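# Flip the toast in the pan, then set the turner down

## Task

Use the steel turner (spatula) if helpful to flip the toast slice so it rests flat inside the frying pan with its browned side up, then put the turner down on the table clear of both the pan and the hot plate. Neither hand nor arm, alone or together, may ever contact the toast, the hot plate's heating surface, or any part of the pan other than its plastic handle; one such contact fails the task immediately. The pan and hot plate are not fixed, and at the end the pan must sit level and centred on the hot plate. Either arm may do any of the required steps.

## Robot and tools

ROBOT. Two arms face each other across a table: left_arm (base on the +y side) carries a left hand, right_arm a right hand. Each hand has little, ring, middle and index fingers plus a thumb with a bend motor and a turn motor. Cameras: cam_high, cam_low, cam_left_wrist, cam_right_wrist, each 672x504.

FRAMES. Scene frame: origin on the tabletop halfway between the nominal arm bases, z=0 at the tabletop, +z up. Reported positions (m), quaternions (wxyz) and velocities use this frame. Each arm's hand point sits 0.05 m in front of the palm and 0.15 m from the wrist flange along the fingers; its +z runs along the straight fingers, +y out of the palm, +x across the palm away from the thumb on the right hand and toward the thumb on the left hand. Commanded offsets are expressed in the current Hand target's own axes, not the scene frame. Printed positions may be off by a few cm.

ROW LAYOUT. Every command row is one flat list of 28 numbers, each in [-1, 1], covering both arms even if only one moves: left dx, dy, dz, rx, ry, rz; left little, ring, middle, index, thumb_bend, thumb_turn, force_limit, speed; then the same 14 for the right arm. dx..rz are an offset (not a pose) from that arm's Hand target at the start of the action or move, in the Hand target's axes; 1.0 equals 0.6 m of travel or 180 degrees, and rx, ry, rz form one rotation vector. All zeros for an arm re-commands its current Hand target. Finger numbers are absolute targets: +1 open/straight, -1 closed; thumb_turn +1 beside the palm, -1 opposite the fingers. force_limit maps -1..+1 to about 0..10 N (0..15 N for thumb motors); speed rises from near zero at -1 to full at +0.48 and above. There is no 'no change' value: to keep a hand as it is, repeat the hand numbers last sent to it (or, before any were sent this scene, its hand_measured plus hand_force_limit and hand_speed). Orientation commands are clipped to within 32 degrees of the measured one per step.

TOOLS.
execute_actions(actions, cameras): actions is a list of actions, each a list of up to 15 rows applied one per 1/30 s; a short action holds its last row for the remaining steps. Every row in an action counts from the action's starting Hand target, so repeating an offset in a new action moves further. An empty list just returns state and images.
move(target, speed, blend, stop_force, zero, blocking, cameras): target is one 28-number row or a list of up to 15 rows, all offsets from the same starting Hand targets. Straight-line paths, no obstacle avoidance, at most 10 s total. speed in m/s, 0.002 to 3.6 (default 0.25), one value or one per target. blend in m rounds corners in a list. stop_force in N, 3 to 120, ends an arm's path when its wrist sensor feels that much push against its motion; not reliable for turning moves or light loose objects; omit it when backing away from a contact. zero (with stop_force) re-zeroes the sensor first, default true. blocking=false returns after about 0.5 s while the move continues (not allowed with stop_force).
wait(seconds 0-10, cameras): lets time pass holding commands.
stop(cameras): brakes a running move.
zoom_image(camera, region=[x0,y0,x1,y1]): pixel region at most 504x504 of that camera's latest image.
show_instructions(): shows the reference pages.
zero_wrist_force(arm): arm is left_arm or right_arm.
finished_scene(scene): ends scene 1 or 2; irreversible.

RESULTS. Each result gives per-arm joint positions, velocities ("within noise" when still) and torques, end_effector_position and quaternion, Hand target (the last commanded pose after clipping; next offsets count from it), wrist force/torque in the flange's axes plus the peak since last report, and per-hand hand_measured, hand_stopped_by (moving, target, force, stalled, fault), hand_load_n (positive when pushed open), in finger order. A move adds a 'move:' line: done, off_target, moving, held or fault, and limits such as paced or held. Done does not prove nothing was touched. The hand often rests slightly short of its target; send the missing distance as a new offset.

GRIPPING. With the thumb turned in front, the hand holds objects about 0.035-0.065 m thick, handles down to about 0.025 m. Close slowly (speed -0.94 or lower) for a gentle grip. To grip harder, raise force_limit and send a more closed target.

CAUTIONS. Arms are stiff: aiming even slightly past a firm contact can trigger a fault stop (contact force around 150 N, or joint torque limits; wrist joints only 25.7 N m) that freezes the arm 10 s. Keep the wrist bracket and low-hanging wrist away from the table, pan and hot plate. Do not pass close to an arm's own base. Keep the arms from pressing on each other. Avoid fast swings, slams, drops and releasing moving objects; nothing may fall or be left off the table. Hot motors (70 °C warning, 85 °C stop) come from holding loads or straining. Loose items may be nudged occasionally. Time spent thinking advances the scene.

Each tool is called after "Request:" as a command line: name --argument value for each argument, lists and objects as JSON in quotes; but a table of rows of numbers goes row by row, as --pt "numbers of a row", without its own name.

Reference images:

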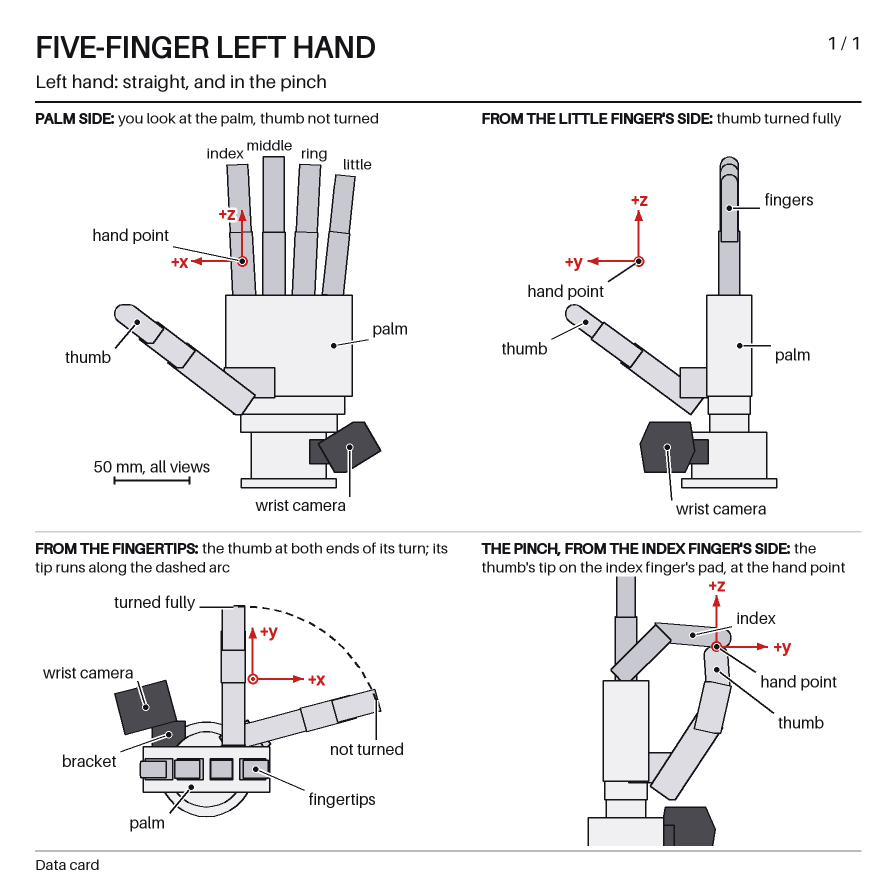

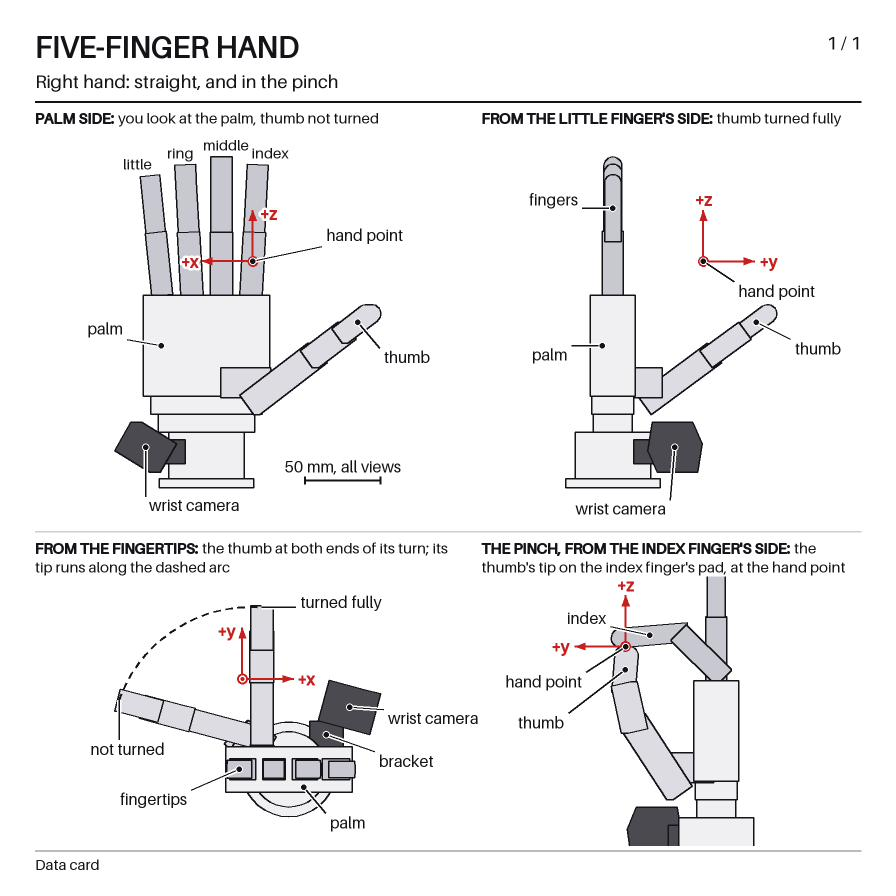

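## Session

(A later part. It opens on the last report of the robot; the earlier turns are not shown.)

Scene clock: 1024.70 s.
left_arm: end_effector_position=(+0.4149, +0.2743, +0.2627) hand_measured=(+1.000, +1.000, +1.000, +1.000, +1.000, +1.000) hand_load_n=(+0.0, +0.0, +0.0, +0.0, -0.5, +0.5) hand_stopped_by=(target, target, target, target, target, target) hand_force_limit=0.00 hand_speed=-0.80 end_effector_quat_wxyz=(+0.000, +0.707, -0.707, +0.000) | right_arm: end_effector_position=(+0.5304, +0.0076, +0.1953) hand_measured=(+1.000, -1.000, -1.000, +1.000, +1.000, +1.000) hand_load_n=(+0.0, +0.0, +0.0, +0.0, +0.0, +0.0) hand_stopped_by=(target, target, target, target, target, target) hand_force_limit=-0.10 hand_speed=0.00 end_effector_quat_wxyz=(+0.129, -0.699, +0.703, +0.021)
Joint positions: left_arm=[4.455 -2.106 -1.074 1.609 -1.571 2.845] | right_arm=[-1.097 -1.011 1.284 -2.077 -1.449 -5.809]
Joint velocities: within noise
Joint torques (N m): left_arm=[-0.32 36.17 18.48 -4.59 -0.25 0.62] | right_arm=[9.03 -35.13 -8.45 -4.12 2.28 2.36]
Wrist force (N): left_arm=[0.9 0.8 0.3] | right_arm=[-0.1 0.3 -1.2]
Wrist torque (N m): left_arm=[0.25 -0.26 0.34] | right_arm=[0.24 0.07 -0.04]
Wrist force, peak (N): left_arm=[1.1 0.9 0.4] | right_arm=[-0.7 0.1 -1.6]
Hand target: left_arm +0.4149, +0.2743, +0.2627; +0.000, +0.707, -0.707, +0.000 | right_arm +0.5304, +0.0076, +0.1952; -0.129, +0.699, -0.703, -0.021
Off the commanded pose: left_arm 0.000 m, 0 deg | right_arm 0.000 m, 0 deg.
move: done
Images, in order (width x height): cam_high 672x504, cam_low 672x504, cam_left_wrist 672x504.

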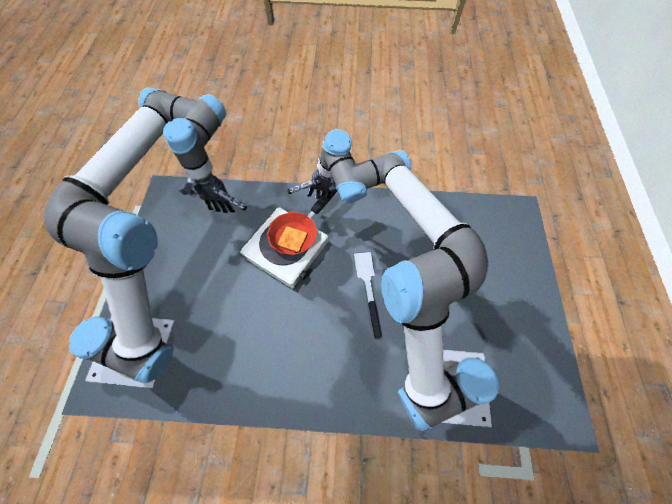

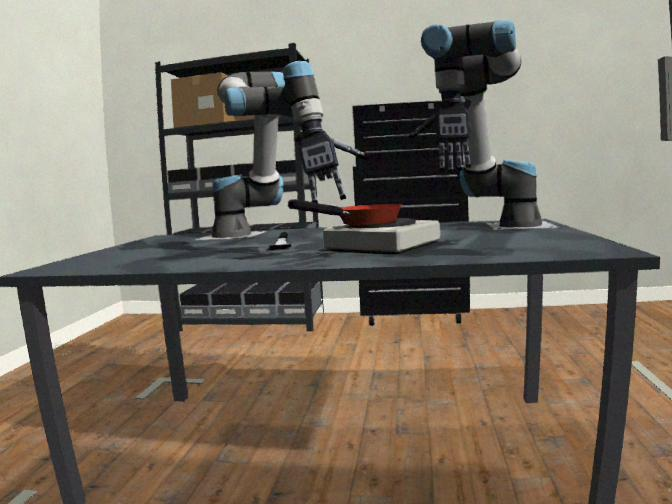

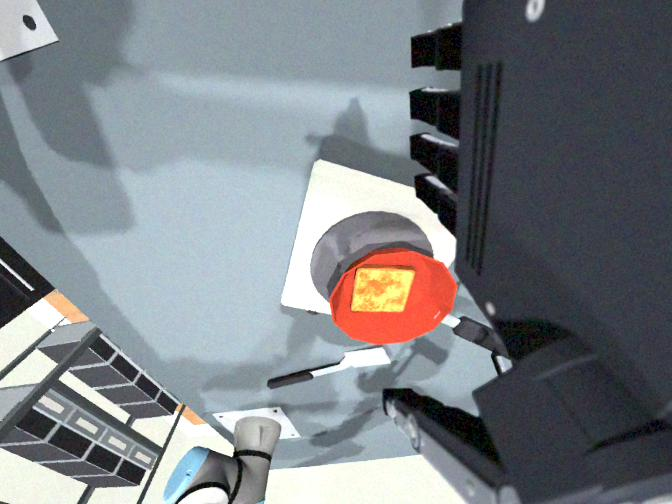

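Request:
move --target '[0,0,0,0,0,0,1,1,1,1,1,1,0,-0.8,0.0208,0.015,0.0702,0,0,0,1,-1,-1,1,1,1,-0.1,0]' --speed 0.02 --stop_force 3 --cameras '["cam_high","cam_low","cam_left_wrist"]'

Request:
zoom_image --camera "cam_high" --region '[280, 150, 370, 240]'

Request:
zoom_image --camera "cam_low" --region '[260, 150, 420, 260]'

Request:
zoom_image --camera "cam_left_wrist" --region '[400, 270, 560, 400]'

Scene clock: 1035.60 s.
left_arm: end_effector_position=(+0.4149, +0.2743, +0.2627) hand_measured=(+1.000, +1.000, +1.000, +1.000, +1.000, +1.000) hand_load_n=(+0.0, +0.0, +0.0, +0.0, -0.5, +0.0) hand_stopped_by=(target, target, target, target, target, target) hand_force_limit=0.00 hand_speed=-0.80 end_effector_quat_wxyz=(+0.000, +0.707, -0.707, +0.000) | right_arm: end_effector_position=(+0.5281, +0.0045, +0.1505) hand_measured=(+1.000, -1.000, -1.000, +1.000, +1.000, +1.000) hand_load_n=(+0.0, +0.0, +0.0, +0.0, +0.0, +0.0) hand_stopped_by=(target, target, target, target, target, target) hand_force_limit=-0.10 hand_speed=0.00 end_effector_quat_wxyz=(+0.129, -0.699, +0.703, +0.021)
Joint positions: left_arm=[4.455 -2.106 -1.074 1.609 -1.571 2.845] | right_arm=[-1.1 -0.985 1.363 -2.181 -1.448 -5.812]
Joint velocities: within noise
Joint torques (N m): left_arm=[-0.61 36.52 18.4 -4.69 -0.5 0.41] | right_arm=[-11.03 -34.68 -9.35 -4.23 2.24 -2.84]
Wrist force (N): left_arm=[1.0 0.7 0.4] | right_arm=[-0.6 0.6 -0.9]
Wrist torque (N m): left_arm=[0.25 -0.28 0.35] | right_arm=[0.26 0.13 -0.07]
Wrist force, peak (N): left_arm=[1.2 1.1 0.1] | right_arm=[-0.2 0.4 -1.4]
Hand target: left_arm +0.4149, +0.2743, +0.2627; +0.000, +0.707, -0.707, +0.000 | right_arm +0.5281, +0.0045, +0.1505; -0.129, +0.699, -0.703, -0.021
Off the commanded pose: left_arm 0.000 m, 0 deg | right_arm 0.000 m, 0 deg.
move: done
Images, in order (width x height): cam_high 672x504, cam_low 672x504, cam_left_wrist 672x504.

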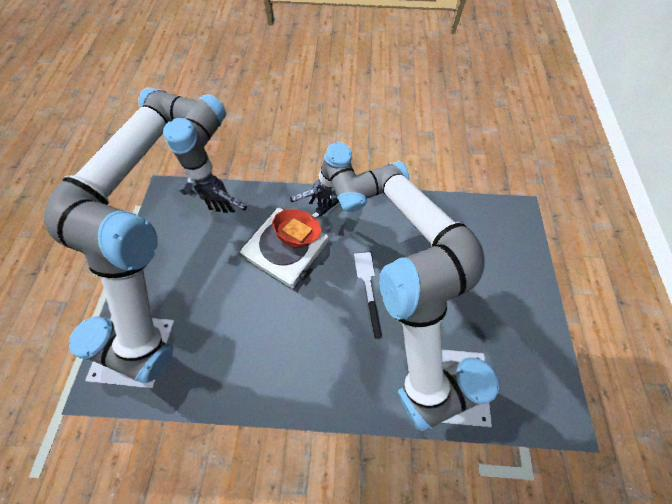

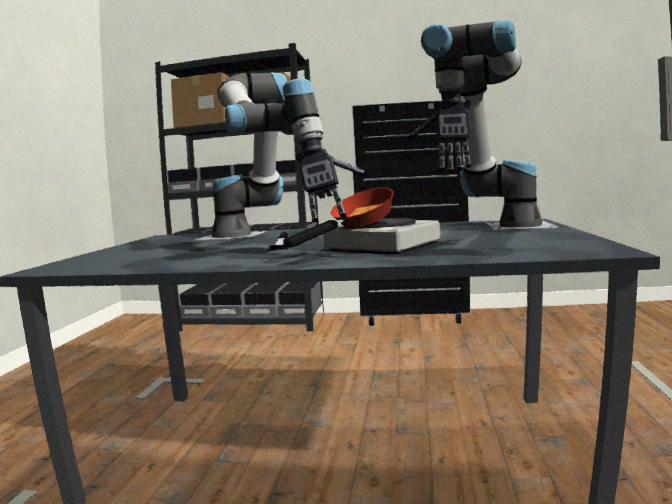

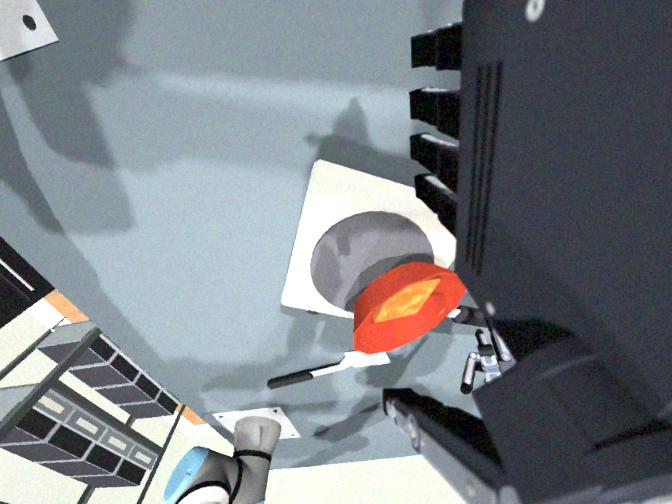

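Scaled by 5.600.

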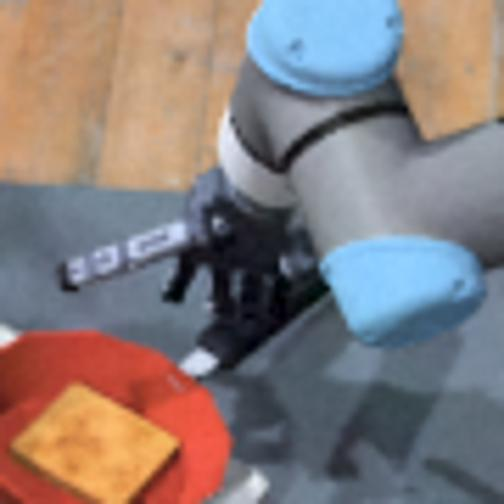

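Scaled by 3.150.

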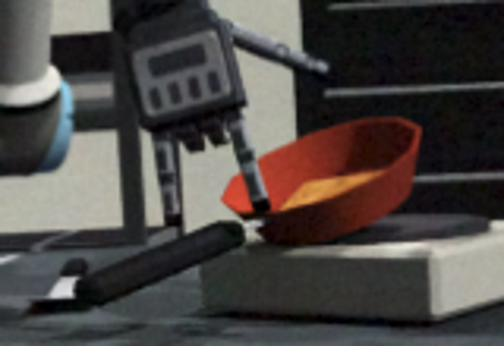

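Scaled by 3.150.

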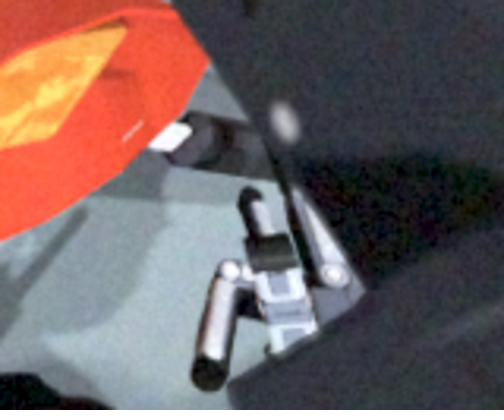

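Request:
move --target '[0,0,0,0,0,0,1,1,1,1,1,1,0,-0.8,-0.0208,-0.015,-0.0702,0,0,0,1,-1,-1,1,1,1,-0.1,0]' --speed 0.015 --cameras '["cam_high","cam_low","cam_left_wrist"]'

Request:
zoom_image --camera "cam_high" --region '[250, 170, 340, 260]'

Request:
zoom_image --camera "cam_low" --region '[260, 150, 420, 260]'

Scene clock: 1046.30 s.
left_arm: end_effector_position=(+0.4149, +0.2743, +0.2627) hand_measured=(+1.000, +1.000, +1.000, +1.000, +1.000, +1.000) hand_load_n=(+0.0, +0.0, +0.0, +0.0, +0.0, +0.0) hand_stopped_by=(target, target, target, target, target, target) hand_force_limit=0.00 hand_speed=-0.80 end_effector_quat_wxyz=(+0.000, +0.707, -0.707, +0.000) | right_arm: end_effector_position=(+0.5304, +0.0076, +0.1951) hand_measured=(+1.000, -1.000, -1.000, +1.000, +1.000, +1.000) hand_load_n=(-0.5, +0.0, +0.0, +0.0, -0.5, +0.0) hand_stopped_by=(target, target, target, target, target, target) hand_force_limit=-0.10 hand_speed=0.00 end_effector_quat_wxyz=(+0.129, -0.699, +0.703, +0.021)
Joint positions: left_arm=[4.455 -2.106 -1.074 1.609 -1.571 2.845] | right_arm=[-1.097 -1.011 1.285 -2.078 -1.449 -5.809]
Joint velocities: within noise
Joint torques (N m): left_arm=[0.72 36.78 19.69 -4.59 -0.39 0.46] | right_arm=[8.79 -60.03 -38.38 -1.18 -1.6 2.45]
Wrist force (N): left_arm=[0.8 0.8 0.2] | right_arm=[-0.5 0.3 -0.7]
Wrist torque (N m): left_arm=[0.27 -0.24 0.33] | right_arm=[0.20 0.09 -0.07]
Wrist force, peak (N): left_arm=[1.2 1.0 0.1] | right_arm=[-0.3 0.9 -1.2]
Hand target: left_arm +0.4149, +0.2743, +0.2627; +0.000, +0.707, -0.707, +0.000 | right_arm +0.5304, +0.0076, +0.1952; -0.129, +0.699, -0.703, -0.021
Off the commanded pose: left_arm 0.000 m, 0 deg | right_arm 0.000 m, 0 deg.
move: done
Images, in order (width x height): cam_high 672x504, cam_low 672x504, cam_left_wrist 672x504.

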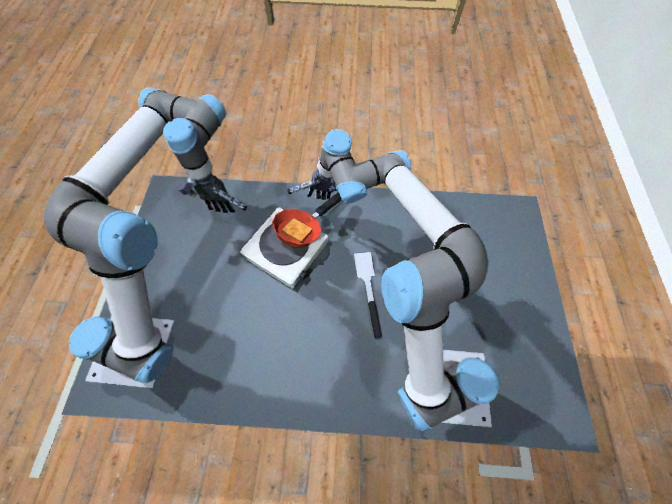

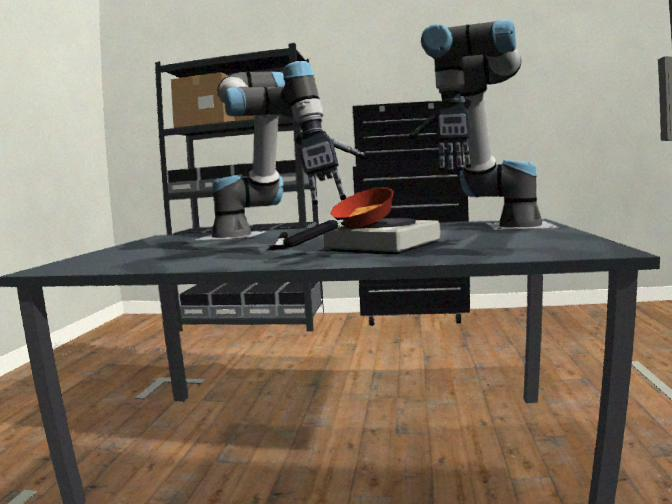

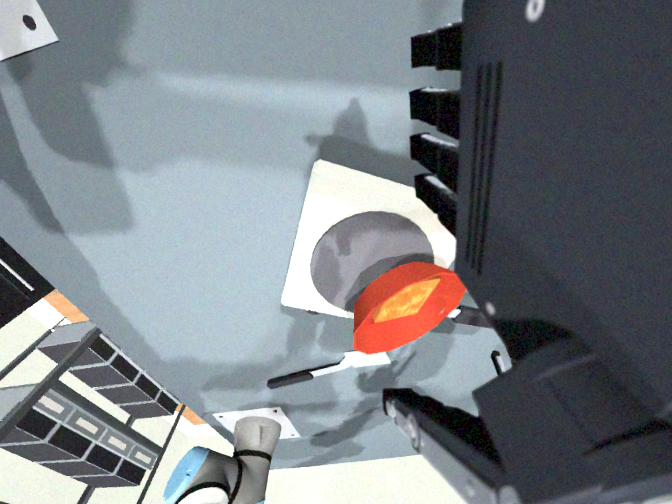

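Scaled by 5.600.

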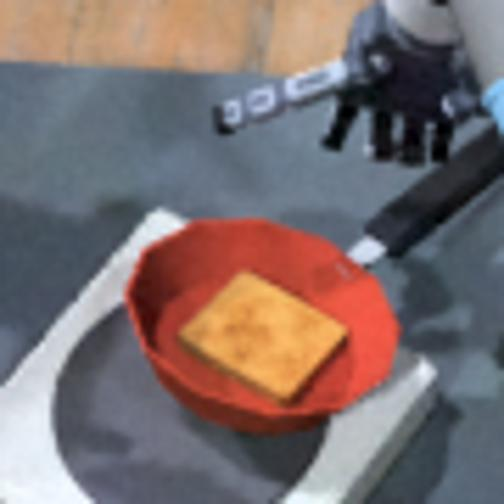

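Scaled by 3.150.

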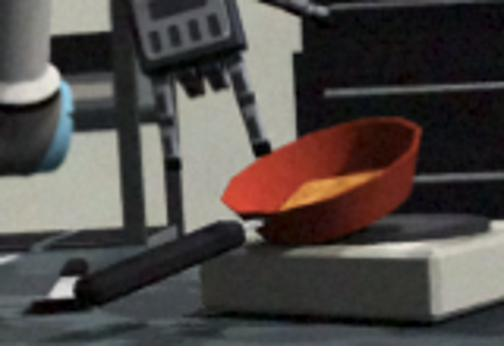

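Request:
move --pt "0 0 0 0 0 0 1 1 1 1 1 1 0 -0.8 -0.014 -0.010 -0.064 0 0 0 1 -1 -1 1 1 1 -0.1 0" --pt "0 0 0 0 0 0 1 1 1 1 1 1 0 -0.8 0.158 0.119 -0.225 0 0 0 1 -1 -1 1 1 1 -0.1 0" --speed 0.15 --cameras '["cam_high","cam_low","cam_left_wrist","cam_right_wrist"]'

Request:
zoom_image --camera "cam_high" --region '[240, 160, 360, 280]'

Request:
zoom_image --camera "cam_low" --region '[260, 170, 450, 270]'

Scene clock: 1079.47 s.
left_arm: end_effector_position=(+0.4149, +0.2743, +0.2627) hand_measured=(+1.000, +1.000, +1.000, +1.000, +1.000, +1.000) hand_load_n=(+0.0, +0.0, +0.0, +0.0, +0.0, +0.0) hand_stopped_by=(target, target, target, target, target, target) hand_force_limit=0.00 hand_speed=-0.80 end_effector_quat_wxyz=(+0.000, +0.707, -0.707, +0.000) | right_arm: end_effector_position=(+0.4402, -0.1116, +0.2948) hand_measured=(+1.000, -1.000, -1.000, +1.000, +1.000, +1.000) hand_load_n=(+0.0, +0.0, +0.0, +0.0, +0.0, +0.0) hand_stopped_by=(target, target, target, target, target, target) hand_force_limit=-0.10 hand_speed=0.00 end_effector_quat_wxyz=(+0.129, -0.699, +0.703, +0.021)
Joint positions: left_arm=[4.455 -2.106 -1.074 1.609 -1.571 2.845] | right_arm=[-1.218 -1.403 1.567 -1.951 -1.422 -5.928]
Joint velocities: within noise
Joint torques (N m): left_arm=[0.85 35.99 19.52 -4.79 -0.38 0.44] | right_arm=[-10.94 -44.61 -9.65 -0.83 2.3 -2.67]
Wrist force (N): left_arm=[0.8 0.8 0.0] | right_arm=[-0.4 0.4 -1.0]
Wrist torque (N m): left_arm=[0.27 -0.26 0.34] | right_arm=[0.21 0.07 -0.06]
Wrist force, peak (N): left_arm=[1.2 1.1 0.2] | right_arm=[-0.9 0.0 -1.6]
Hand target: left_arm +0.4149, +0.2743, +0.2627; +0.000, +0.707, -0.707, +0.000 | right_arm +0.4402, -0.1117, +0.2948; -0.129, +0.699, -0.703, -0.021
Off the commanded pose: left_arm 0.000 m, 0 deg | right_arm 0.000 m, 0 deg.
move: done

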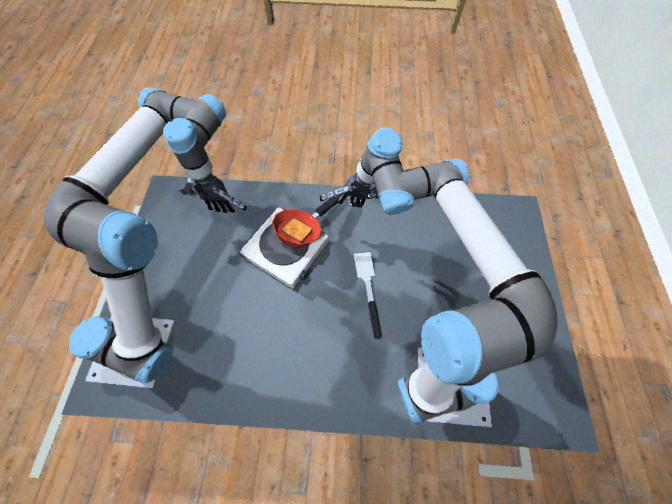

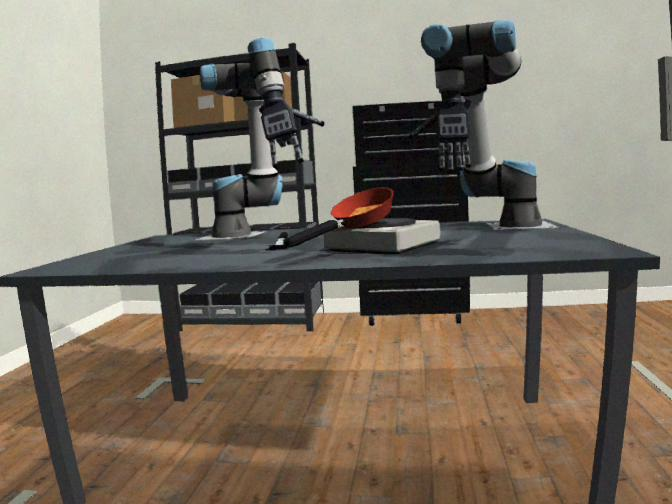

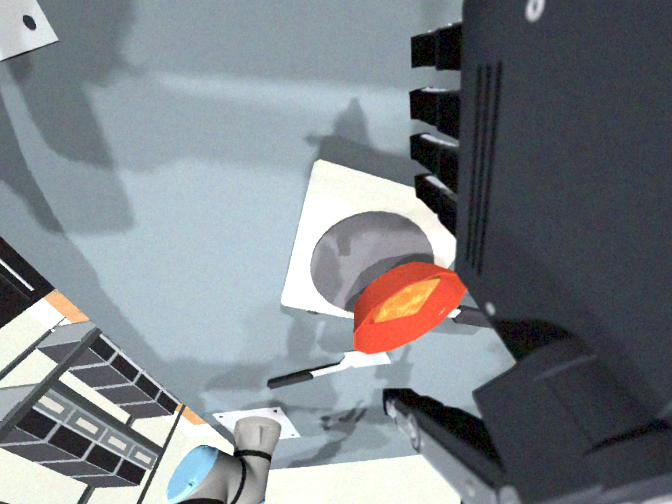

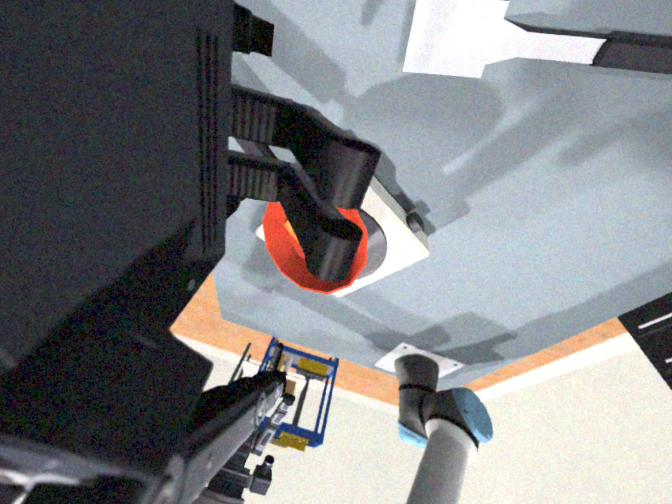

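Scaled by 4.200.

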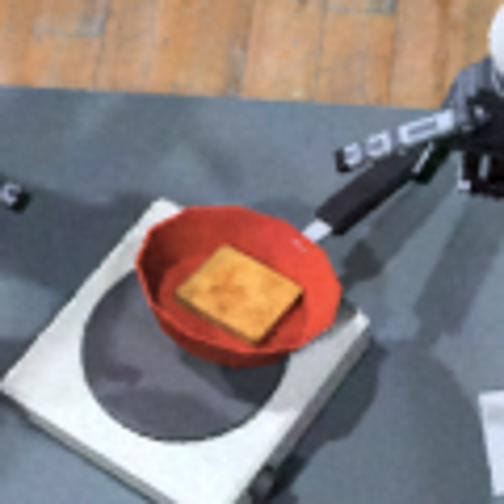

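Scaled by 2.653.

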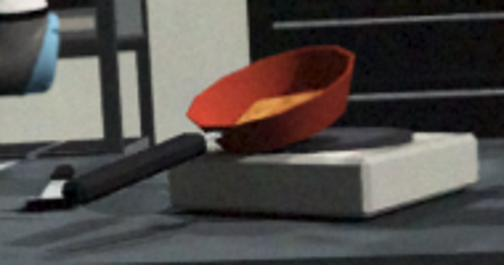

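Request:
move --target '[0,0,0,0,0,0,1,1,1,1,1,1,0,-0.8,0.112,-0.1225,0.0727,0.1537,-0.1904,-0.219,0.1,0.1,0.1,0.1,0.85,-1,0.2,-0.5]' --speed 0.2 --cameras '["cam_high","cam_low","cam_left_wrist","cam_right_wrist"]'

Request:
zoom_image --camera "cam_high" --region '[260, 160, 380, 280]'

Request:
zoom_image --camera "cam_left_wrist" --region '[280, 200, 520, 380]'

Scene clock: 1091.50 s.
left_arm: end_effector_position=(+0.4149, +0.2743, +0.2627) hand_measured=(+1.000, +1.000, +1.000, +1.000, +1.000, +1.000) hand_load_n=(+0.0, +0.0, +0.0, +0.0, +0.0, +0.0) hand_stopped_by=(target, target, target, target, target, target) hand_force_limit=0.00 hand_speed=-0.80 end_effector_quat_wxyz=(+0.000, +0.707, -0.707, +0.000) | right_arm: end_effector_position=(+0.5201, -0.1694, +0.2496) hand_measured=(+0.100, +0.100, +0.100, +0.100, +0.850, -1.000) hand_load_n=(+0.0, +0.0, +0.0, +0.0, +0.0, +0.0) hand_stopped_by=(target, target, target, target, target, target) hand_force_limit=0.20 hand_speed=-0.50 end_effector_quat_wxyz=(+0.565, -0.700, +0.437, -0.009)
Joint positions: left_arm=[4.455 -2.106 -1.074 1.609 -1.571 2.845] | right_arm=[-1.585 -1.274 2.052 -3.271 -0.643 -6.284]
Joint velocities: within noise
Joint torques (N m): left_arm=[0.63 36.2 20.08 -4.63 -0.73 0.41] | right_arm=[-11.41 -17.23 -4.12 -3.94 2.95 -2.85]
Wrist force (N): left_arm=[1.1 0.7 0.2] | right_arm=[-0.9 1.4 -0.5]
Wrist torque (N m): left_arm=[0.25 -0.28 0.36] | right_arm=[0.37 0.12 -0.11]
Wrist force, peak (N): left_arm=[1.1 1.0 0.1] | right_arm=[-1.2 1.5 -0.8]
Hand target: left_arm +0.4149, +0.2743, +0.2627; +0.000, +0.707, -0.707, +0.000 | right_arm +0.5201, -0.1699, +0.2496; -0.482, +0.803, -0.350, -0.013
Off the commanded pose: left_arm 0.000 m, 0 deg | right_arm 0.001 m, 18 deg.
joint sent to its limit (right arm) — joint 6 (wrist 3), lower limit. The joint targets are off in orientation, not in position.
move: off_target (right_arm)

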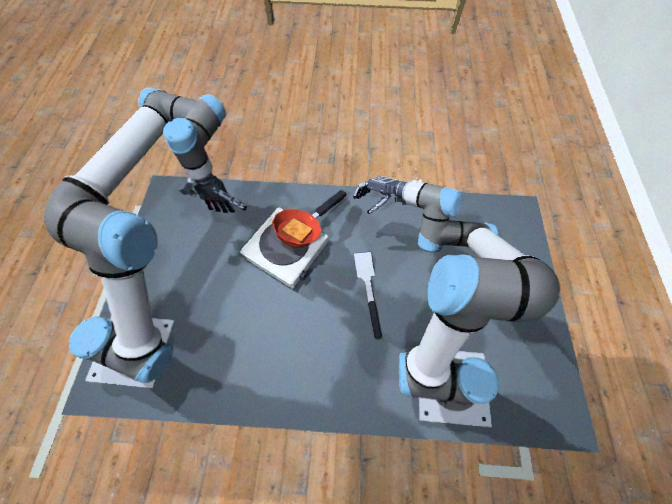

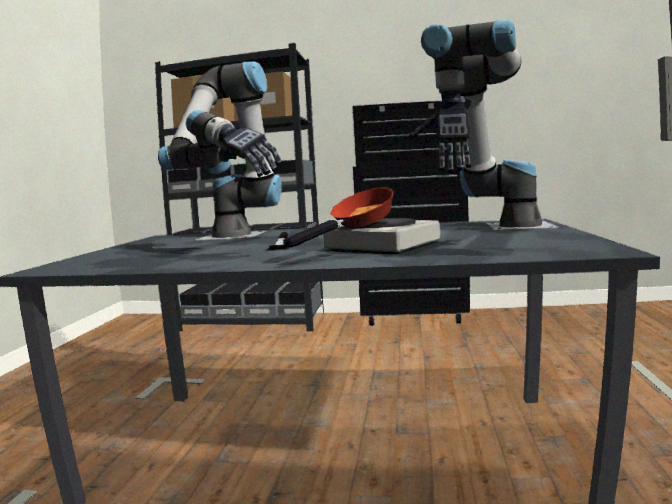

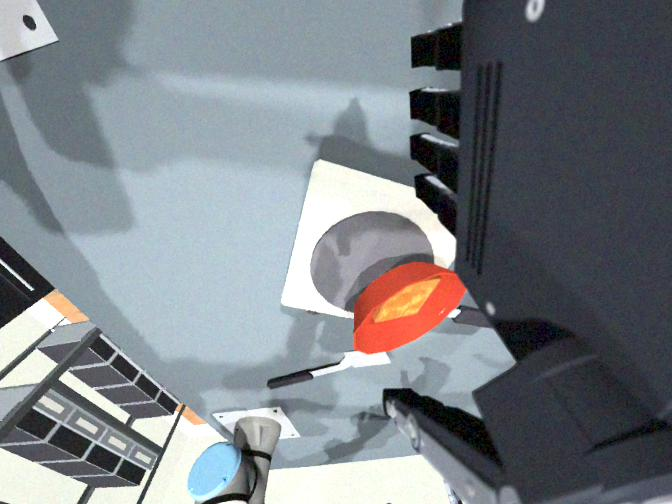

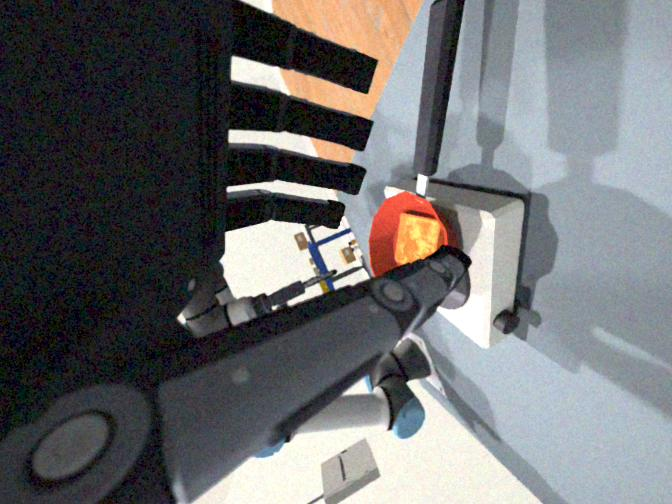

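Scaled by 4.200.

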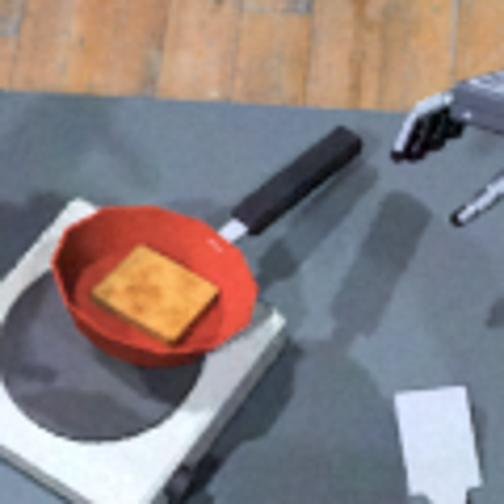

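Scaled by 2.100.

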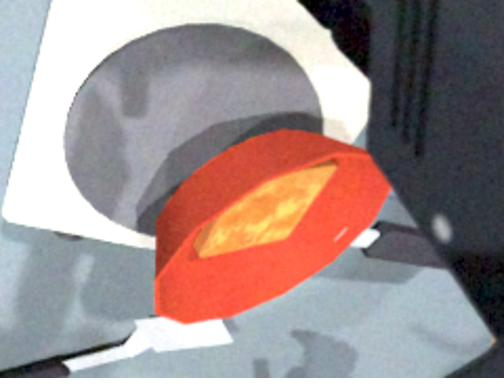

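Request:
move --pt "0 0 0 0 0 0 1 1 1 1 1 1 0 -0.8 0 0 0 0 0 0.6667 0.1 0.1 0.1 0.1 0.85 -1 0.2 -0.5" --pt "0 0 0 0 0 0 1 1 1 1 1 1 0 -0.8 0 0 0 0 0 -0.6667 0.1 0.1 0.1 0.1 0.85 -1 0.2 -0.5" --pt "0 0 0 0 0 0 1 1 1 1 1 1 0 -0.8 0 0 0 0 0 0 0.1 0.1 0.1 0.1 0.85 -1 0.2 -0.5" --speed 0.4 --cameras '["cam_high","cam_low"]'

Scene clock: 1106.67 s.
left_arm: end_effector_position=(+0.4149, +0.2743, +0.2627) hand_measured=(+1.000, +1.000, +1.000, +1.000, +1.000, +1.000) hand_load_n=(+0.0, +0.0, +0.0, +0.0, -0.5, +0.0) hand_stopped_by=(target, target, target, target, target, target) hand_force_limit=0.00 hand_speed=-0.80 end_effector_quat_wxyz=(+0.000, +0.707, -0.707, +0.000) | right_arm: end_effector_position=(+0.5201, -0.1699, +0.2496) hand_measured=(+0.100, +0.100, +0.100, +0.100, +0.850, -1.000) hand_load_n=(+0.0, +0.0, +0.0, +0.0, +0.0, +0.0) hand_stopped_by=(target, target, target, target, target, target) hand_force_limit=0.20 hand_speed=-0.50 end_effector_quat_wxyz=(+0.482, -0.803, +0.350, +0.013)
Joint positions: left_arm=[4.455 -2.106 -1.074 1.609 -1.571 2.845] | right_arm=[-1.542 -1.33 1.888 -2.671 -0.675 -0.477]
Joint velocities: within noise
Joint torques (N m): left_arm=[0.58 37.25 20.66 -4.5 -0.88 0.4] | right_arm=[-10.99 -18.36 -6.63 -4.31 -0.7 2.56]
Wrist force (N): left_arm=[1.1 0.7 -0.1] | right_arm=[-0.8 1.2 -0.9]
Wrist torque (N m): left_arm=[0.28 -0.30 0.36] | right_arm=[0.37 0.11 -0.09]
Wrist force, peak (N): left_arm=[1.3 0.9 0.2] | right_arm=[-1.1 1.5 -0.9]
Hand target: left_arm +0.4149, +0.2743, +0.2627; +0.000, +0.707, -0.707, +0.000 | right_arm +0.5201, -0.1699, +0.2496; -0.482, +0.803, -0.350, -0.013
Off the commanded pose: left_arm 0.000 m, 0 deg | right_arm 0.000 m, 0 deg.
move: done
Images, in order (width x height): cam_high 672x504, cam_low 672x504.

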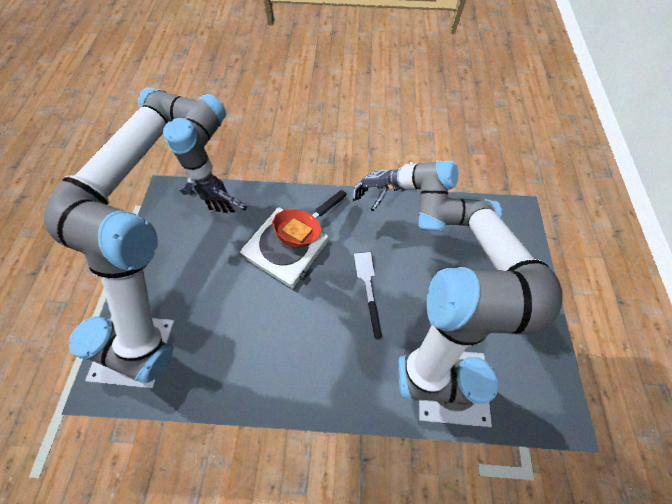

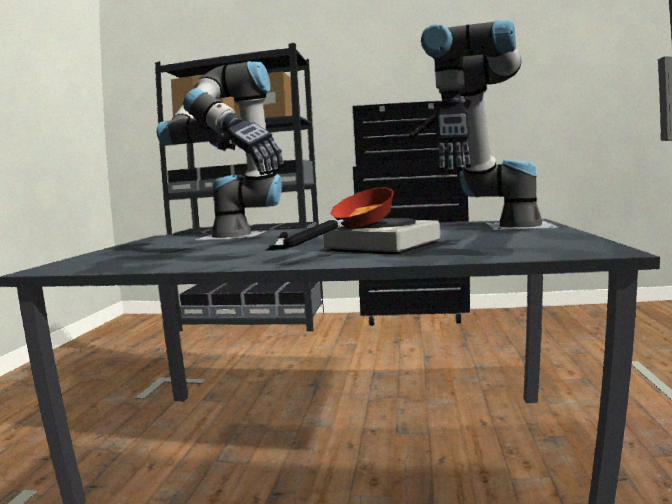

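Request:
move --target '[0,0,0,0,0,0,1,1,1,1,1,1,0,-0.8,0.0712,-0.053,0.3932,0.0403,0.0244,-0.07,0.3,0.3,0.3,0.3,0.85,-1,0.2,-0.5]' --speed 0.15 --cameras '["cam_high","cam_low","cam_left_wrist","cam_right_wrist"]'

Request:
zoom_image --camera "cam_high" --region '[280, 160, 370, 250]'

Request:
zoom_image --camera "cam_low" --region '[260, 150, 420, 260]'

Scene clock: 1132.20 s.
left_arm: end_effector_position=(+0.4149, +0.2743, +0.2627) hand_measured=(+1.000, +1.000, +1.000, +1.000, +1.000, +1.000) hand_load_n=(+0.0, +0.0, +0.0, +0.0, +0.0, +0.0) hand_stopped_by=(target, target, target, target, target, target) hand_force_limit=0.00 hand_speed=-0.80 end_effector_quat_wxyz=(+0.000, +0.707, -0.707, +0.000) | right_arm: end_effector_position=(+0.6452, +0.0005, +0.1323) hand_measured=(+0.300, +0.300, +0.300, +0.300, +0.850, -1.000) hand_load_n=(+0.0, +0.0, +0.0, +0.0, +0.0, +0.0) hand_stopped_by=(target, target, target, target, target, target) hand_force_limit=0.20 hand_speed=-0.50 end_effector_quat_wxyz=(+0.516, -0.805, +0.278, -0.093)
Joint positions: left_arm=[4.455 -2.106 -1.074 1.609 -1.571 2.845] | right_arm=[-1.272 -0.778 1.463 -3.209 -0.889 -0.266]
Joint velocities: within noise
Joint torques (N m): left_arm=[0.66 37.15 21.28 -4.73 -0.74 0.18] | right_arm=[8.38 -37.92 -33.93 -1.34 -1.14 2.46]
Wrist force (N): left_arm=[0.9 1.2 0.1] | right_arm=[-0.7 0.8 -0.4]
Wrist torque (N m): left_arm=[0.33 -0.27 0.33] | right_arm=[0.25 0.13 -0.09]
Wrist force, peak (N): left_arm=[1.2 1.0 0.7] | right_arm=[-0.4 1.1 -1.7]
Hand target: left_arm +0.4149, +0.2743, +0.2627; +0.000, +0.707, -0.707, +0.000 | right_arm +0.6452, +0.0006, +0.1323; -0.516, +0.805, -0.278, +0.093
Off the commanded pose: left_arm 0.000 m, 0 deg | right_arm 0.000 m, 0 deg.
move: done

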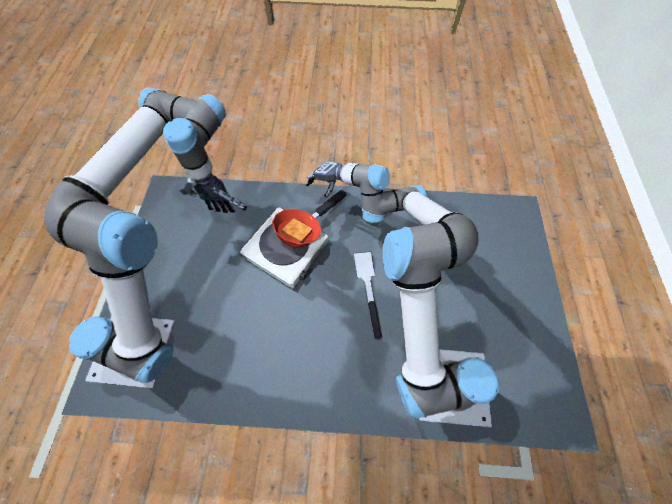

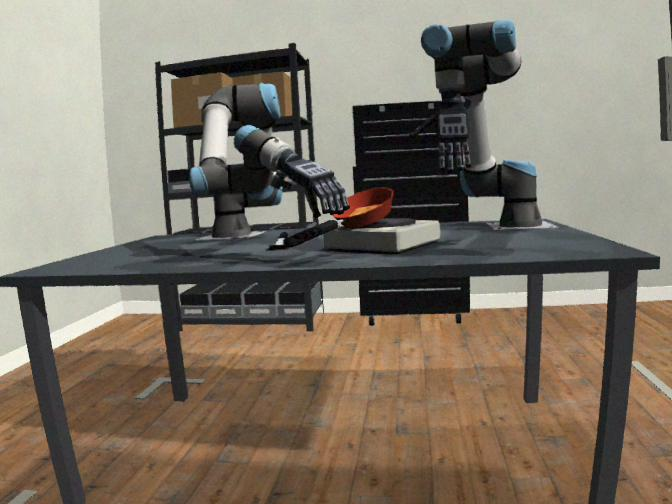

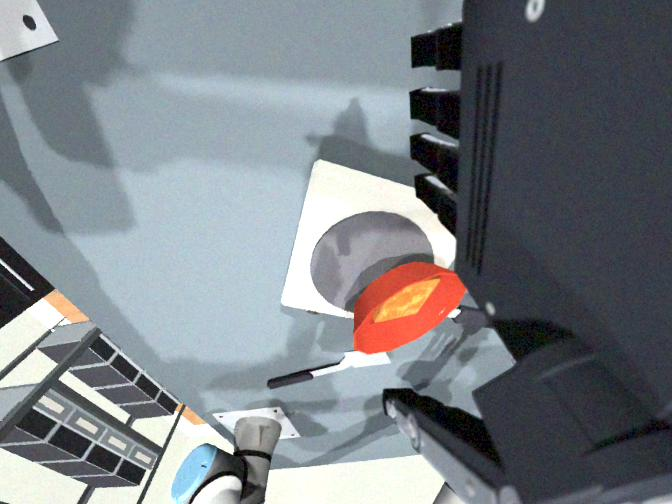

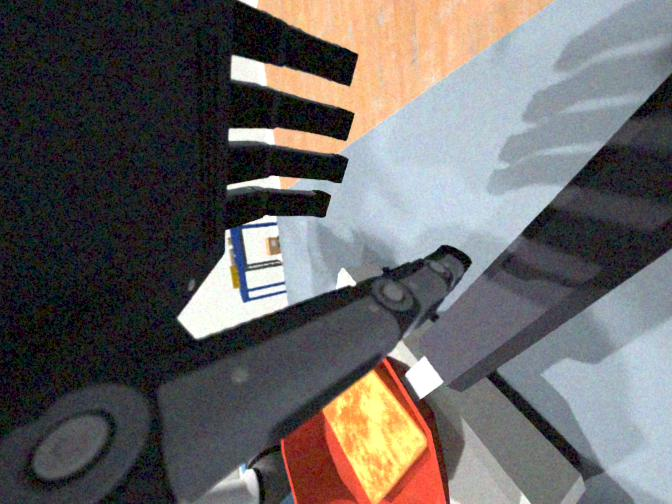

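Scaled by 5.600.

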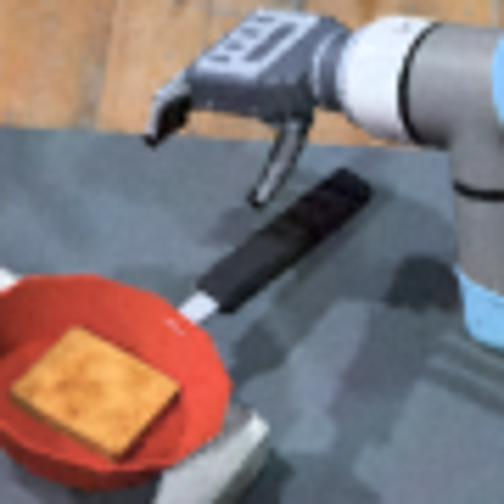

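Scaled by 3.150.

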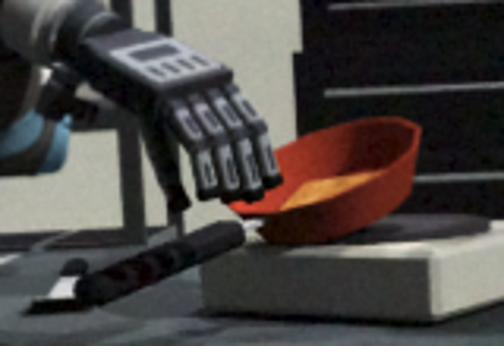

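Request:
move --target '[0,0,0,0,0,0,1,1,1,1,1,1,0,-0.8,0,0.1,0,0,0,0,0.3,0.3,0.3,0.3,0.85,-1,0.2,-0.5]' --speed 0.05 --stop_force 4 --cameras '["cam_high","cam_low","cam_right_wrist"]'

Request:
zoom_image --camera "cam_high" --region '[290, 160, 370, 240]'

Request:
zoom_image --camera "cam_low" --region '[260, 170, 400, 260]'

Scene clock: 1154.37 s.
left_arm: end_effector_position=(+0.4149, +0.2743, +0.2627) hand_measured=(+1.000, +1.000, +1.000, +1.000, +1.000, +1.000) hand_load_n=(+0.0, +0.0, +0.0, +0.0, +0.0, +0.0) hand_stopped_by=(target, target, target, target, target, target) hand_force_limit=0.00 hand_speed=-0.80 end_effector_quat_wxyz=(+0.000, +0.707, -0.707, +0.000) | right_arm: end_effector_position=(+0.6257, -0.0167, +0.0834) hand_measured=(+0.300, +0.300, +0.300, +0.300, +0.848, -1.000) hand_load_n=(+0.0, +0.0, +0.0, -0.5, -3.0, -0.5) hand_stopped_by=(target, target, target, target, target, target) hand_force_limit=0.20 hand_speed=-0.50 end_effector_quat_wxyz=(+0.516, -0.805, +0.278, -0.093)
Joint positions: left_arm=[4.455 -2.106 -1.074 1.609 -1.571 2.845] | right_arm=[-1.29 -0.745 1.565 -3.334 -0.875 -0.28]
Joint velocities: within noise
Joint torques (N m): left_arm=[-1.51 36.1 20.73 -4.54 -1.17 0.4] | right_arm=[9.06 -58.51 -28.54 0.01 -1.08 2.32]
Wrist force (N): left_arm=[0.9 1.0 0.1] | right_arm=[-0.5 -4.2 -2.9]
Wrist torque (N m): left_arm=[0.30 -0.27 0.34] | right_arm=[0.12 0.17 -0.15]
Wrist force, peak (N): left_arm=[1.1 1.0 0.5] | right_arm=[-1.0 -17.7 -10.0]
Hand target: left_arm +0.4149, +0.2743, +0.2627; +0.000, +0.707, -0.707, +0.000 | right_arm +0.6257, -0.0167, +0.0834; -0.516, +0.805, -0.278, +0.093 (not the last commanded pose)
Off the commanded pose: left_arm 0.000 m, 0 deg | right_arm 0.005 m, 0 deg.
move: contact (right_arm)
Images, in order (width x height): cam_high 672x504, cam_low 672x504, cam_right_wrist 672x504.

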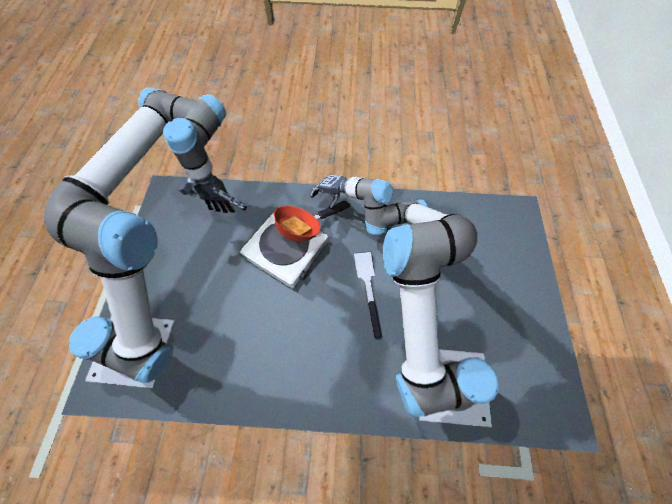

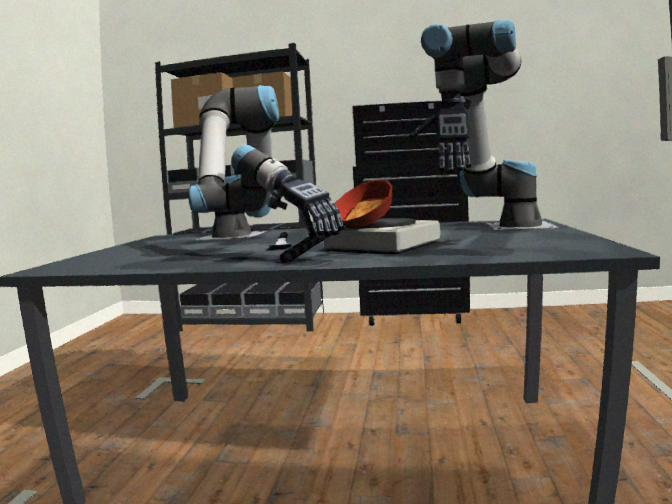

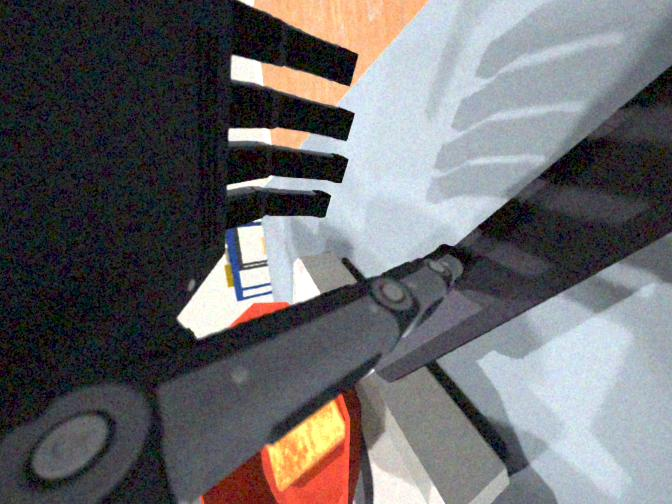

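Scaled by 6.300.

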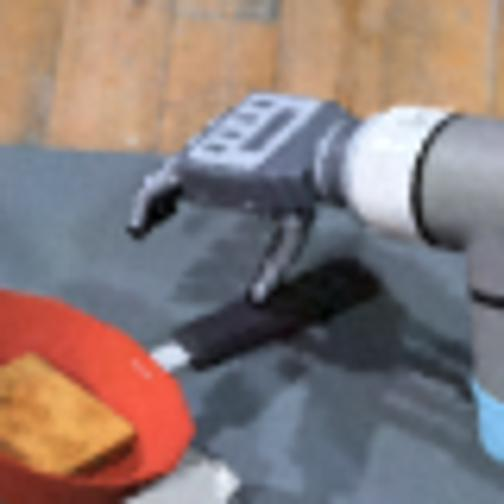

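Scaled by 3.600.

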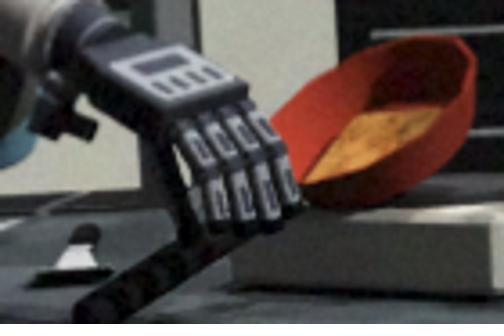

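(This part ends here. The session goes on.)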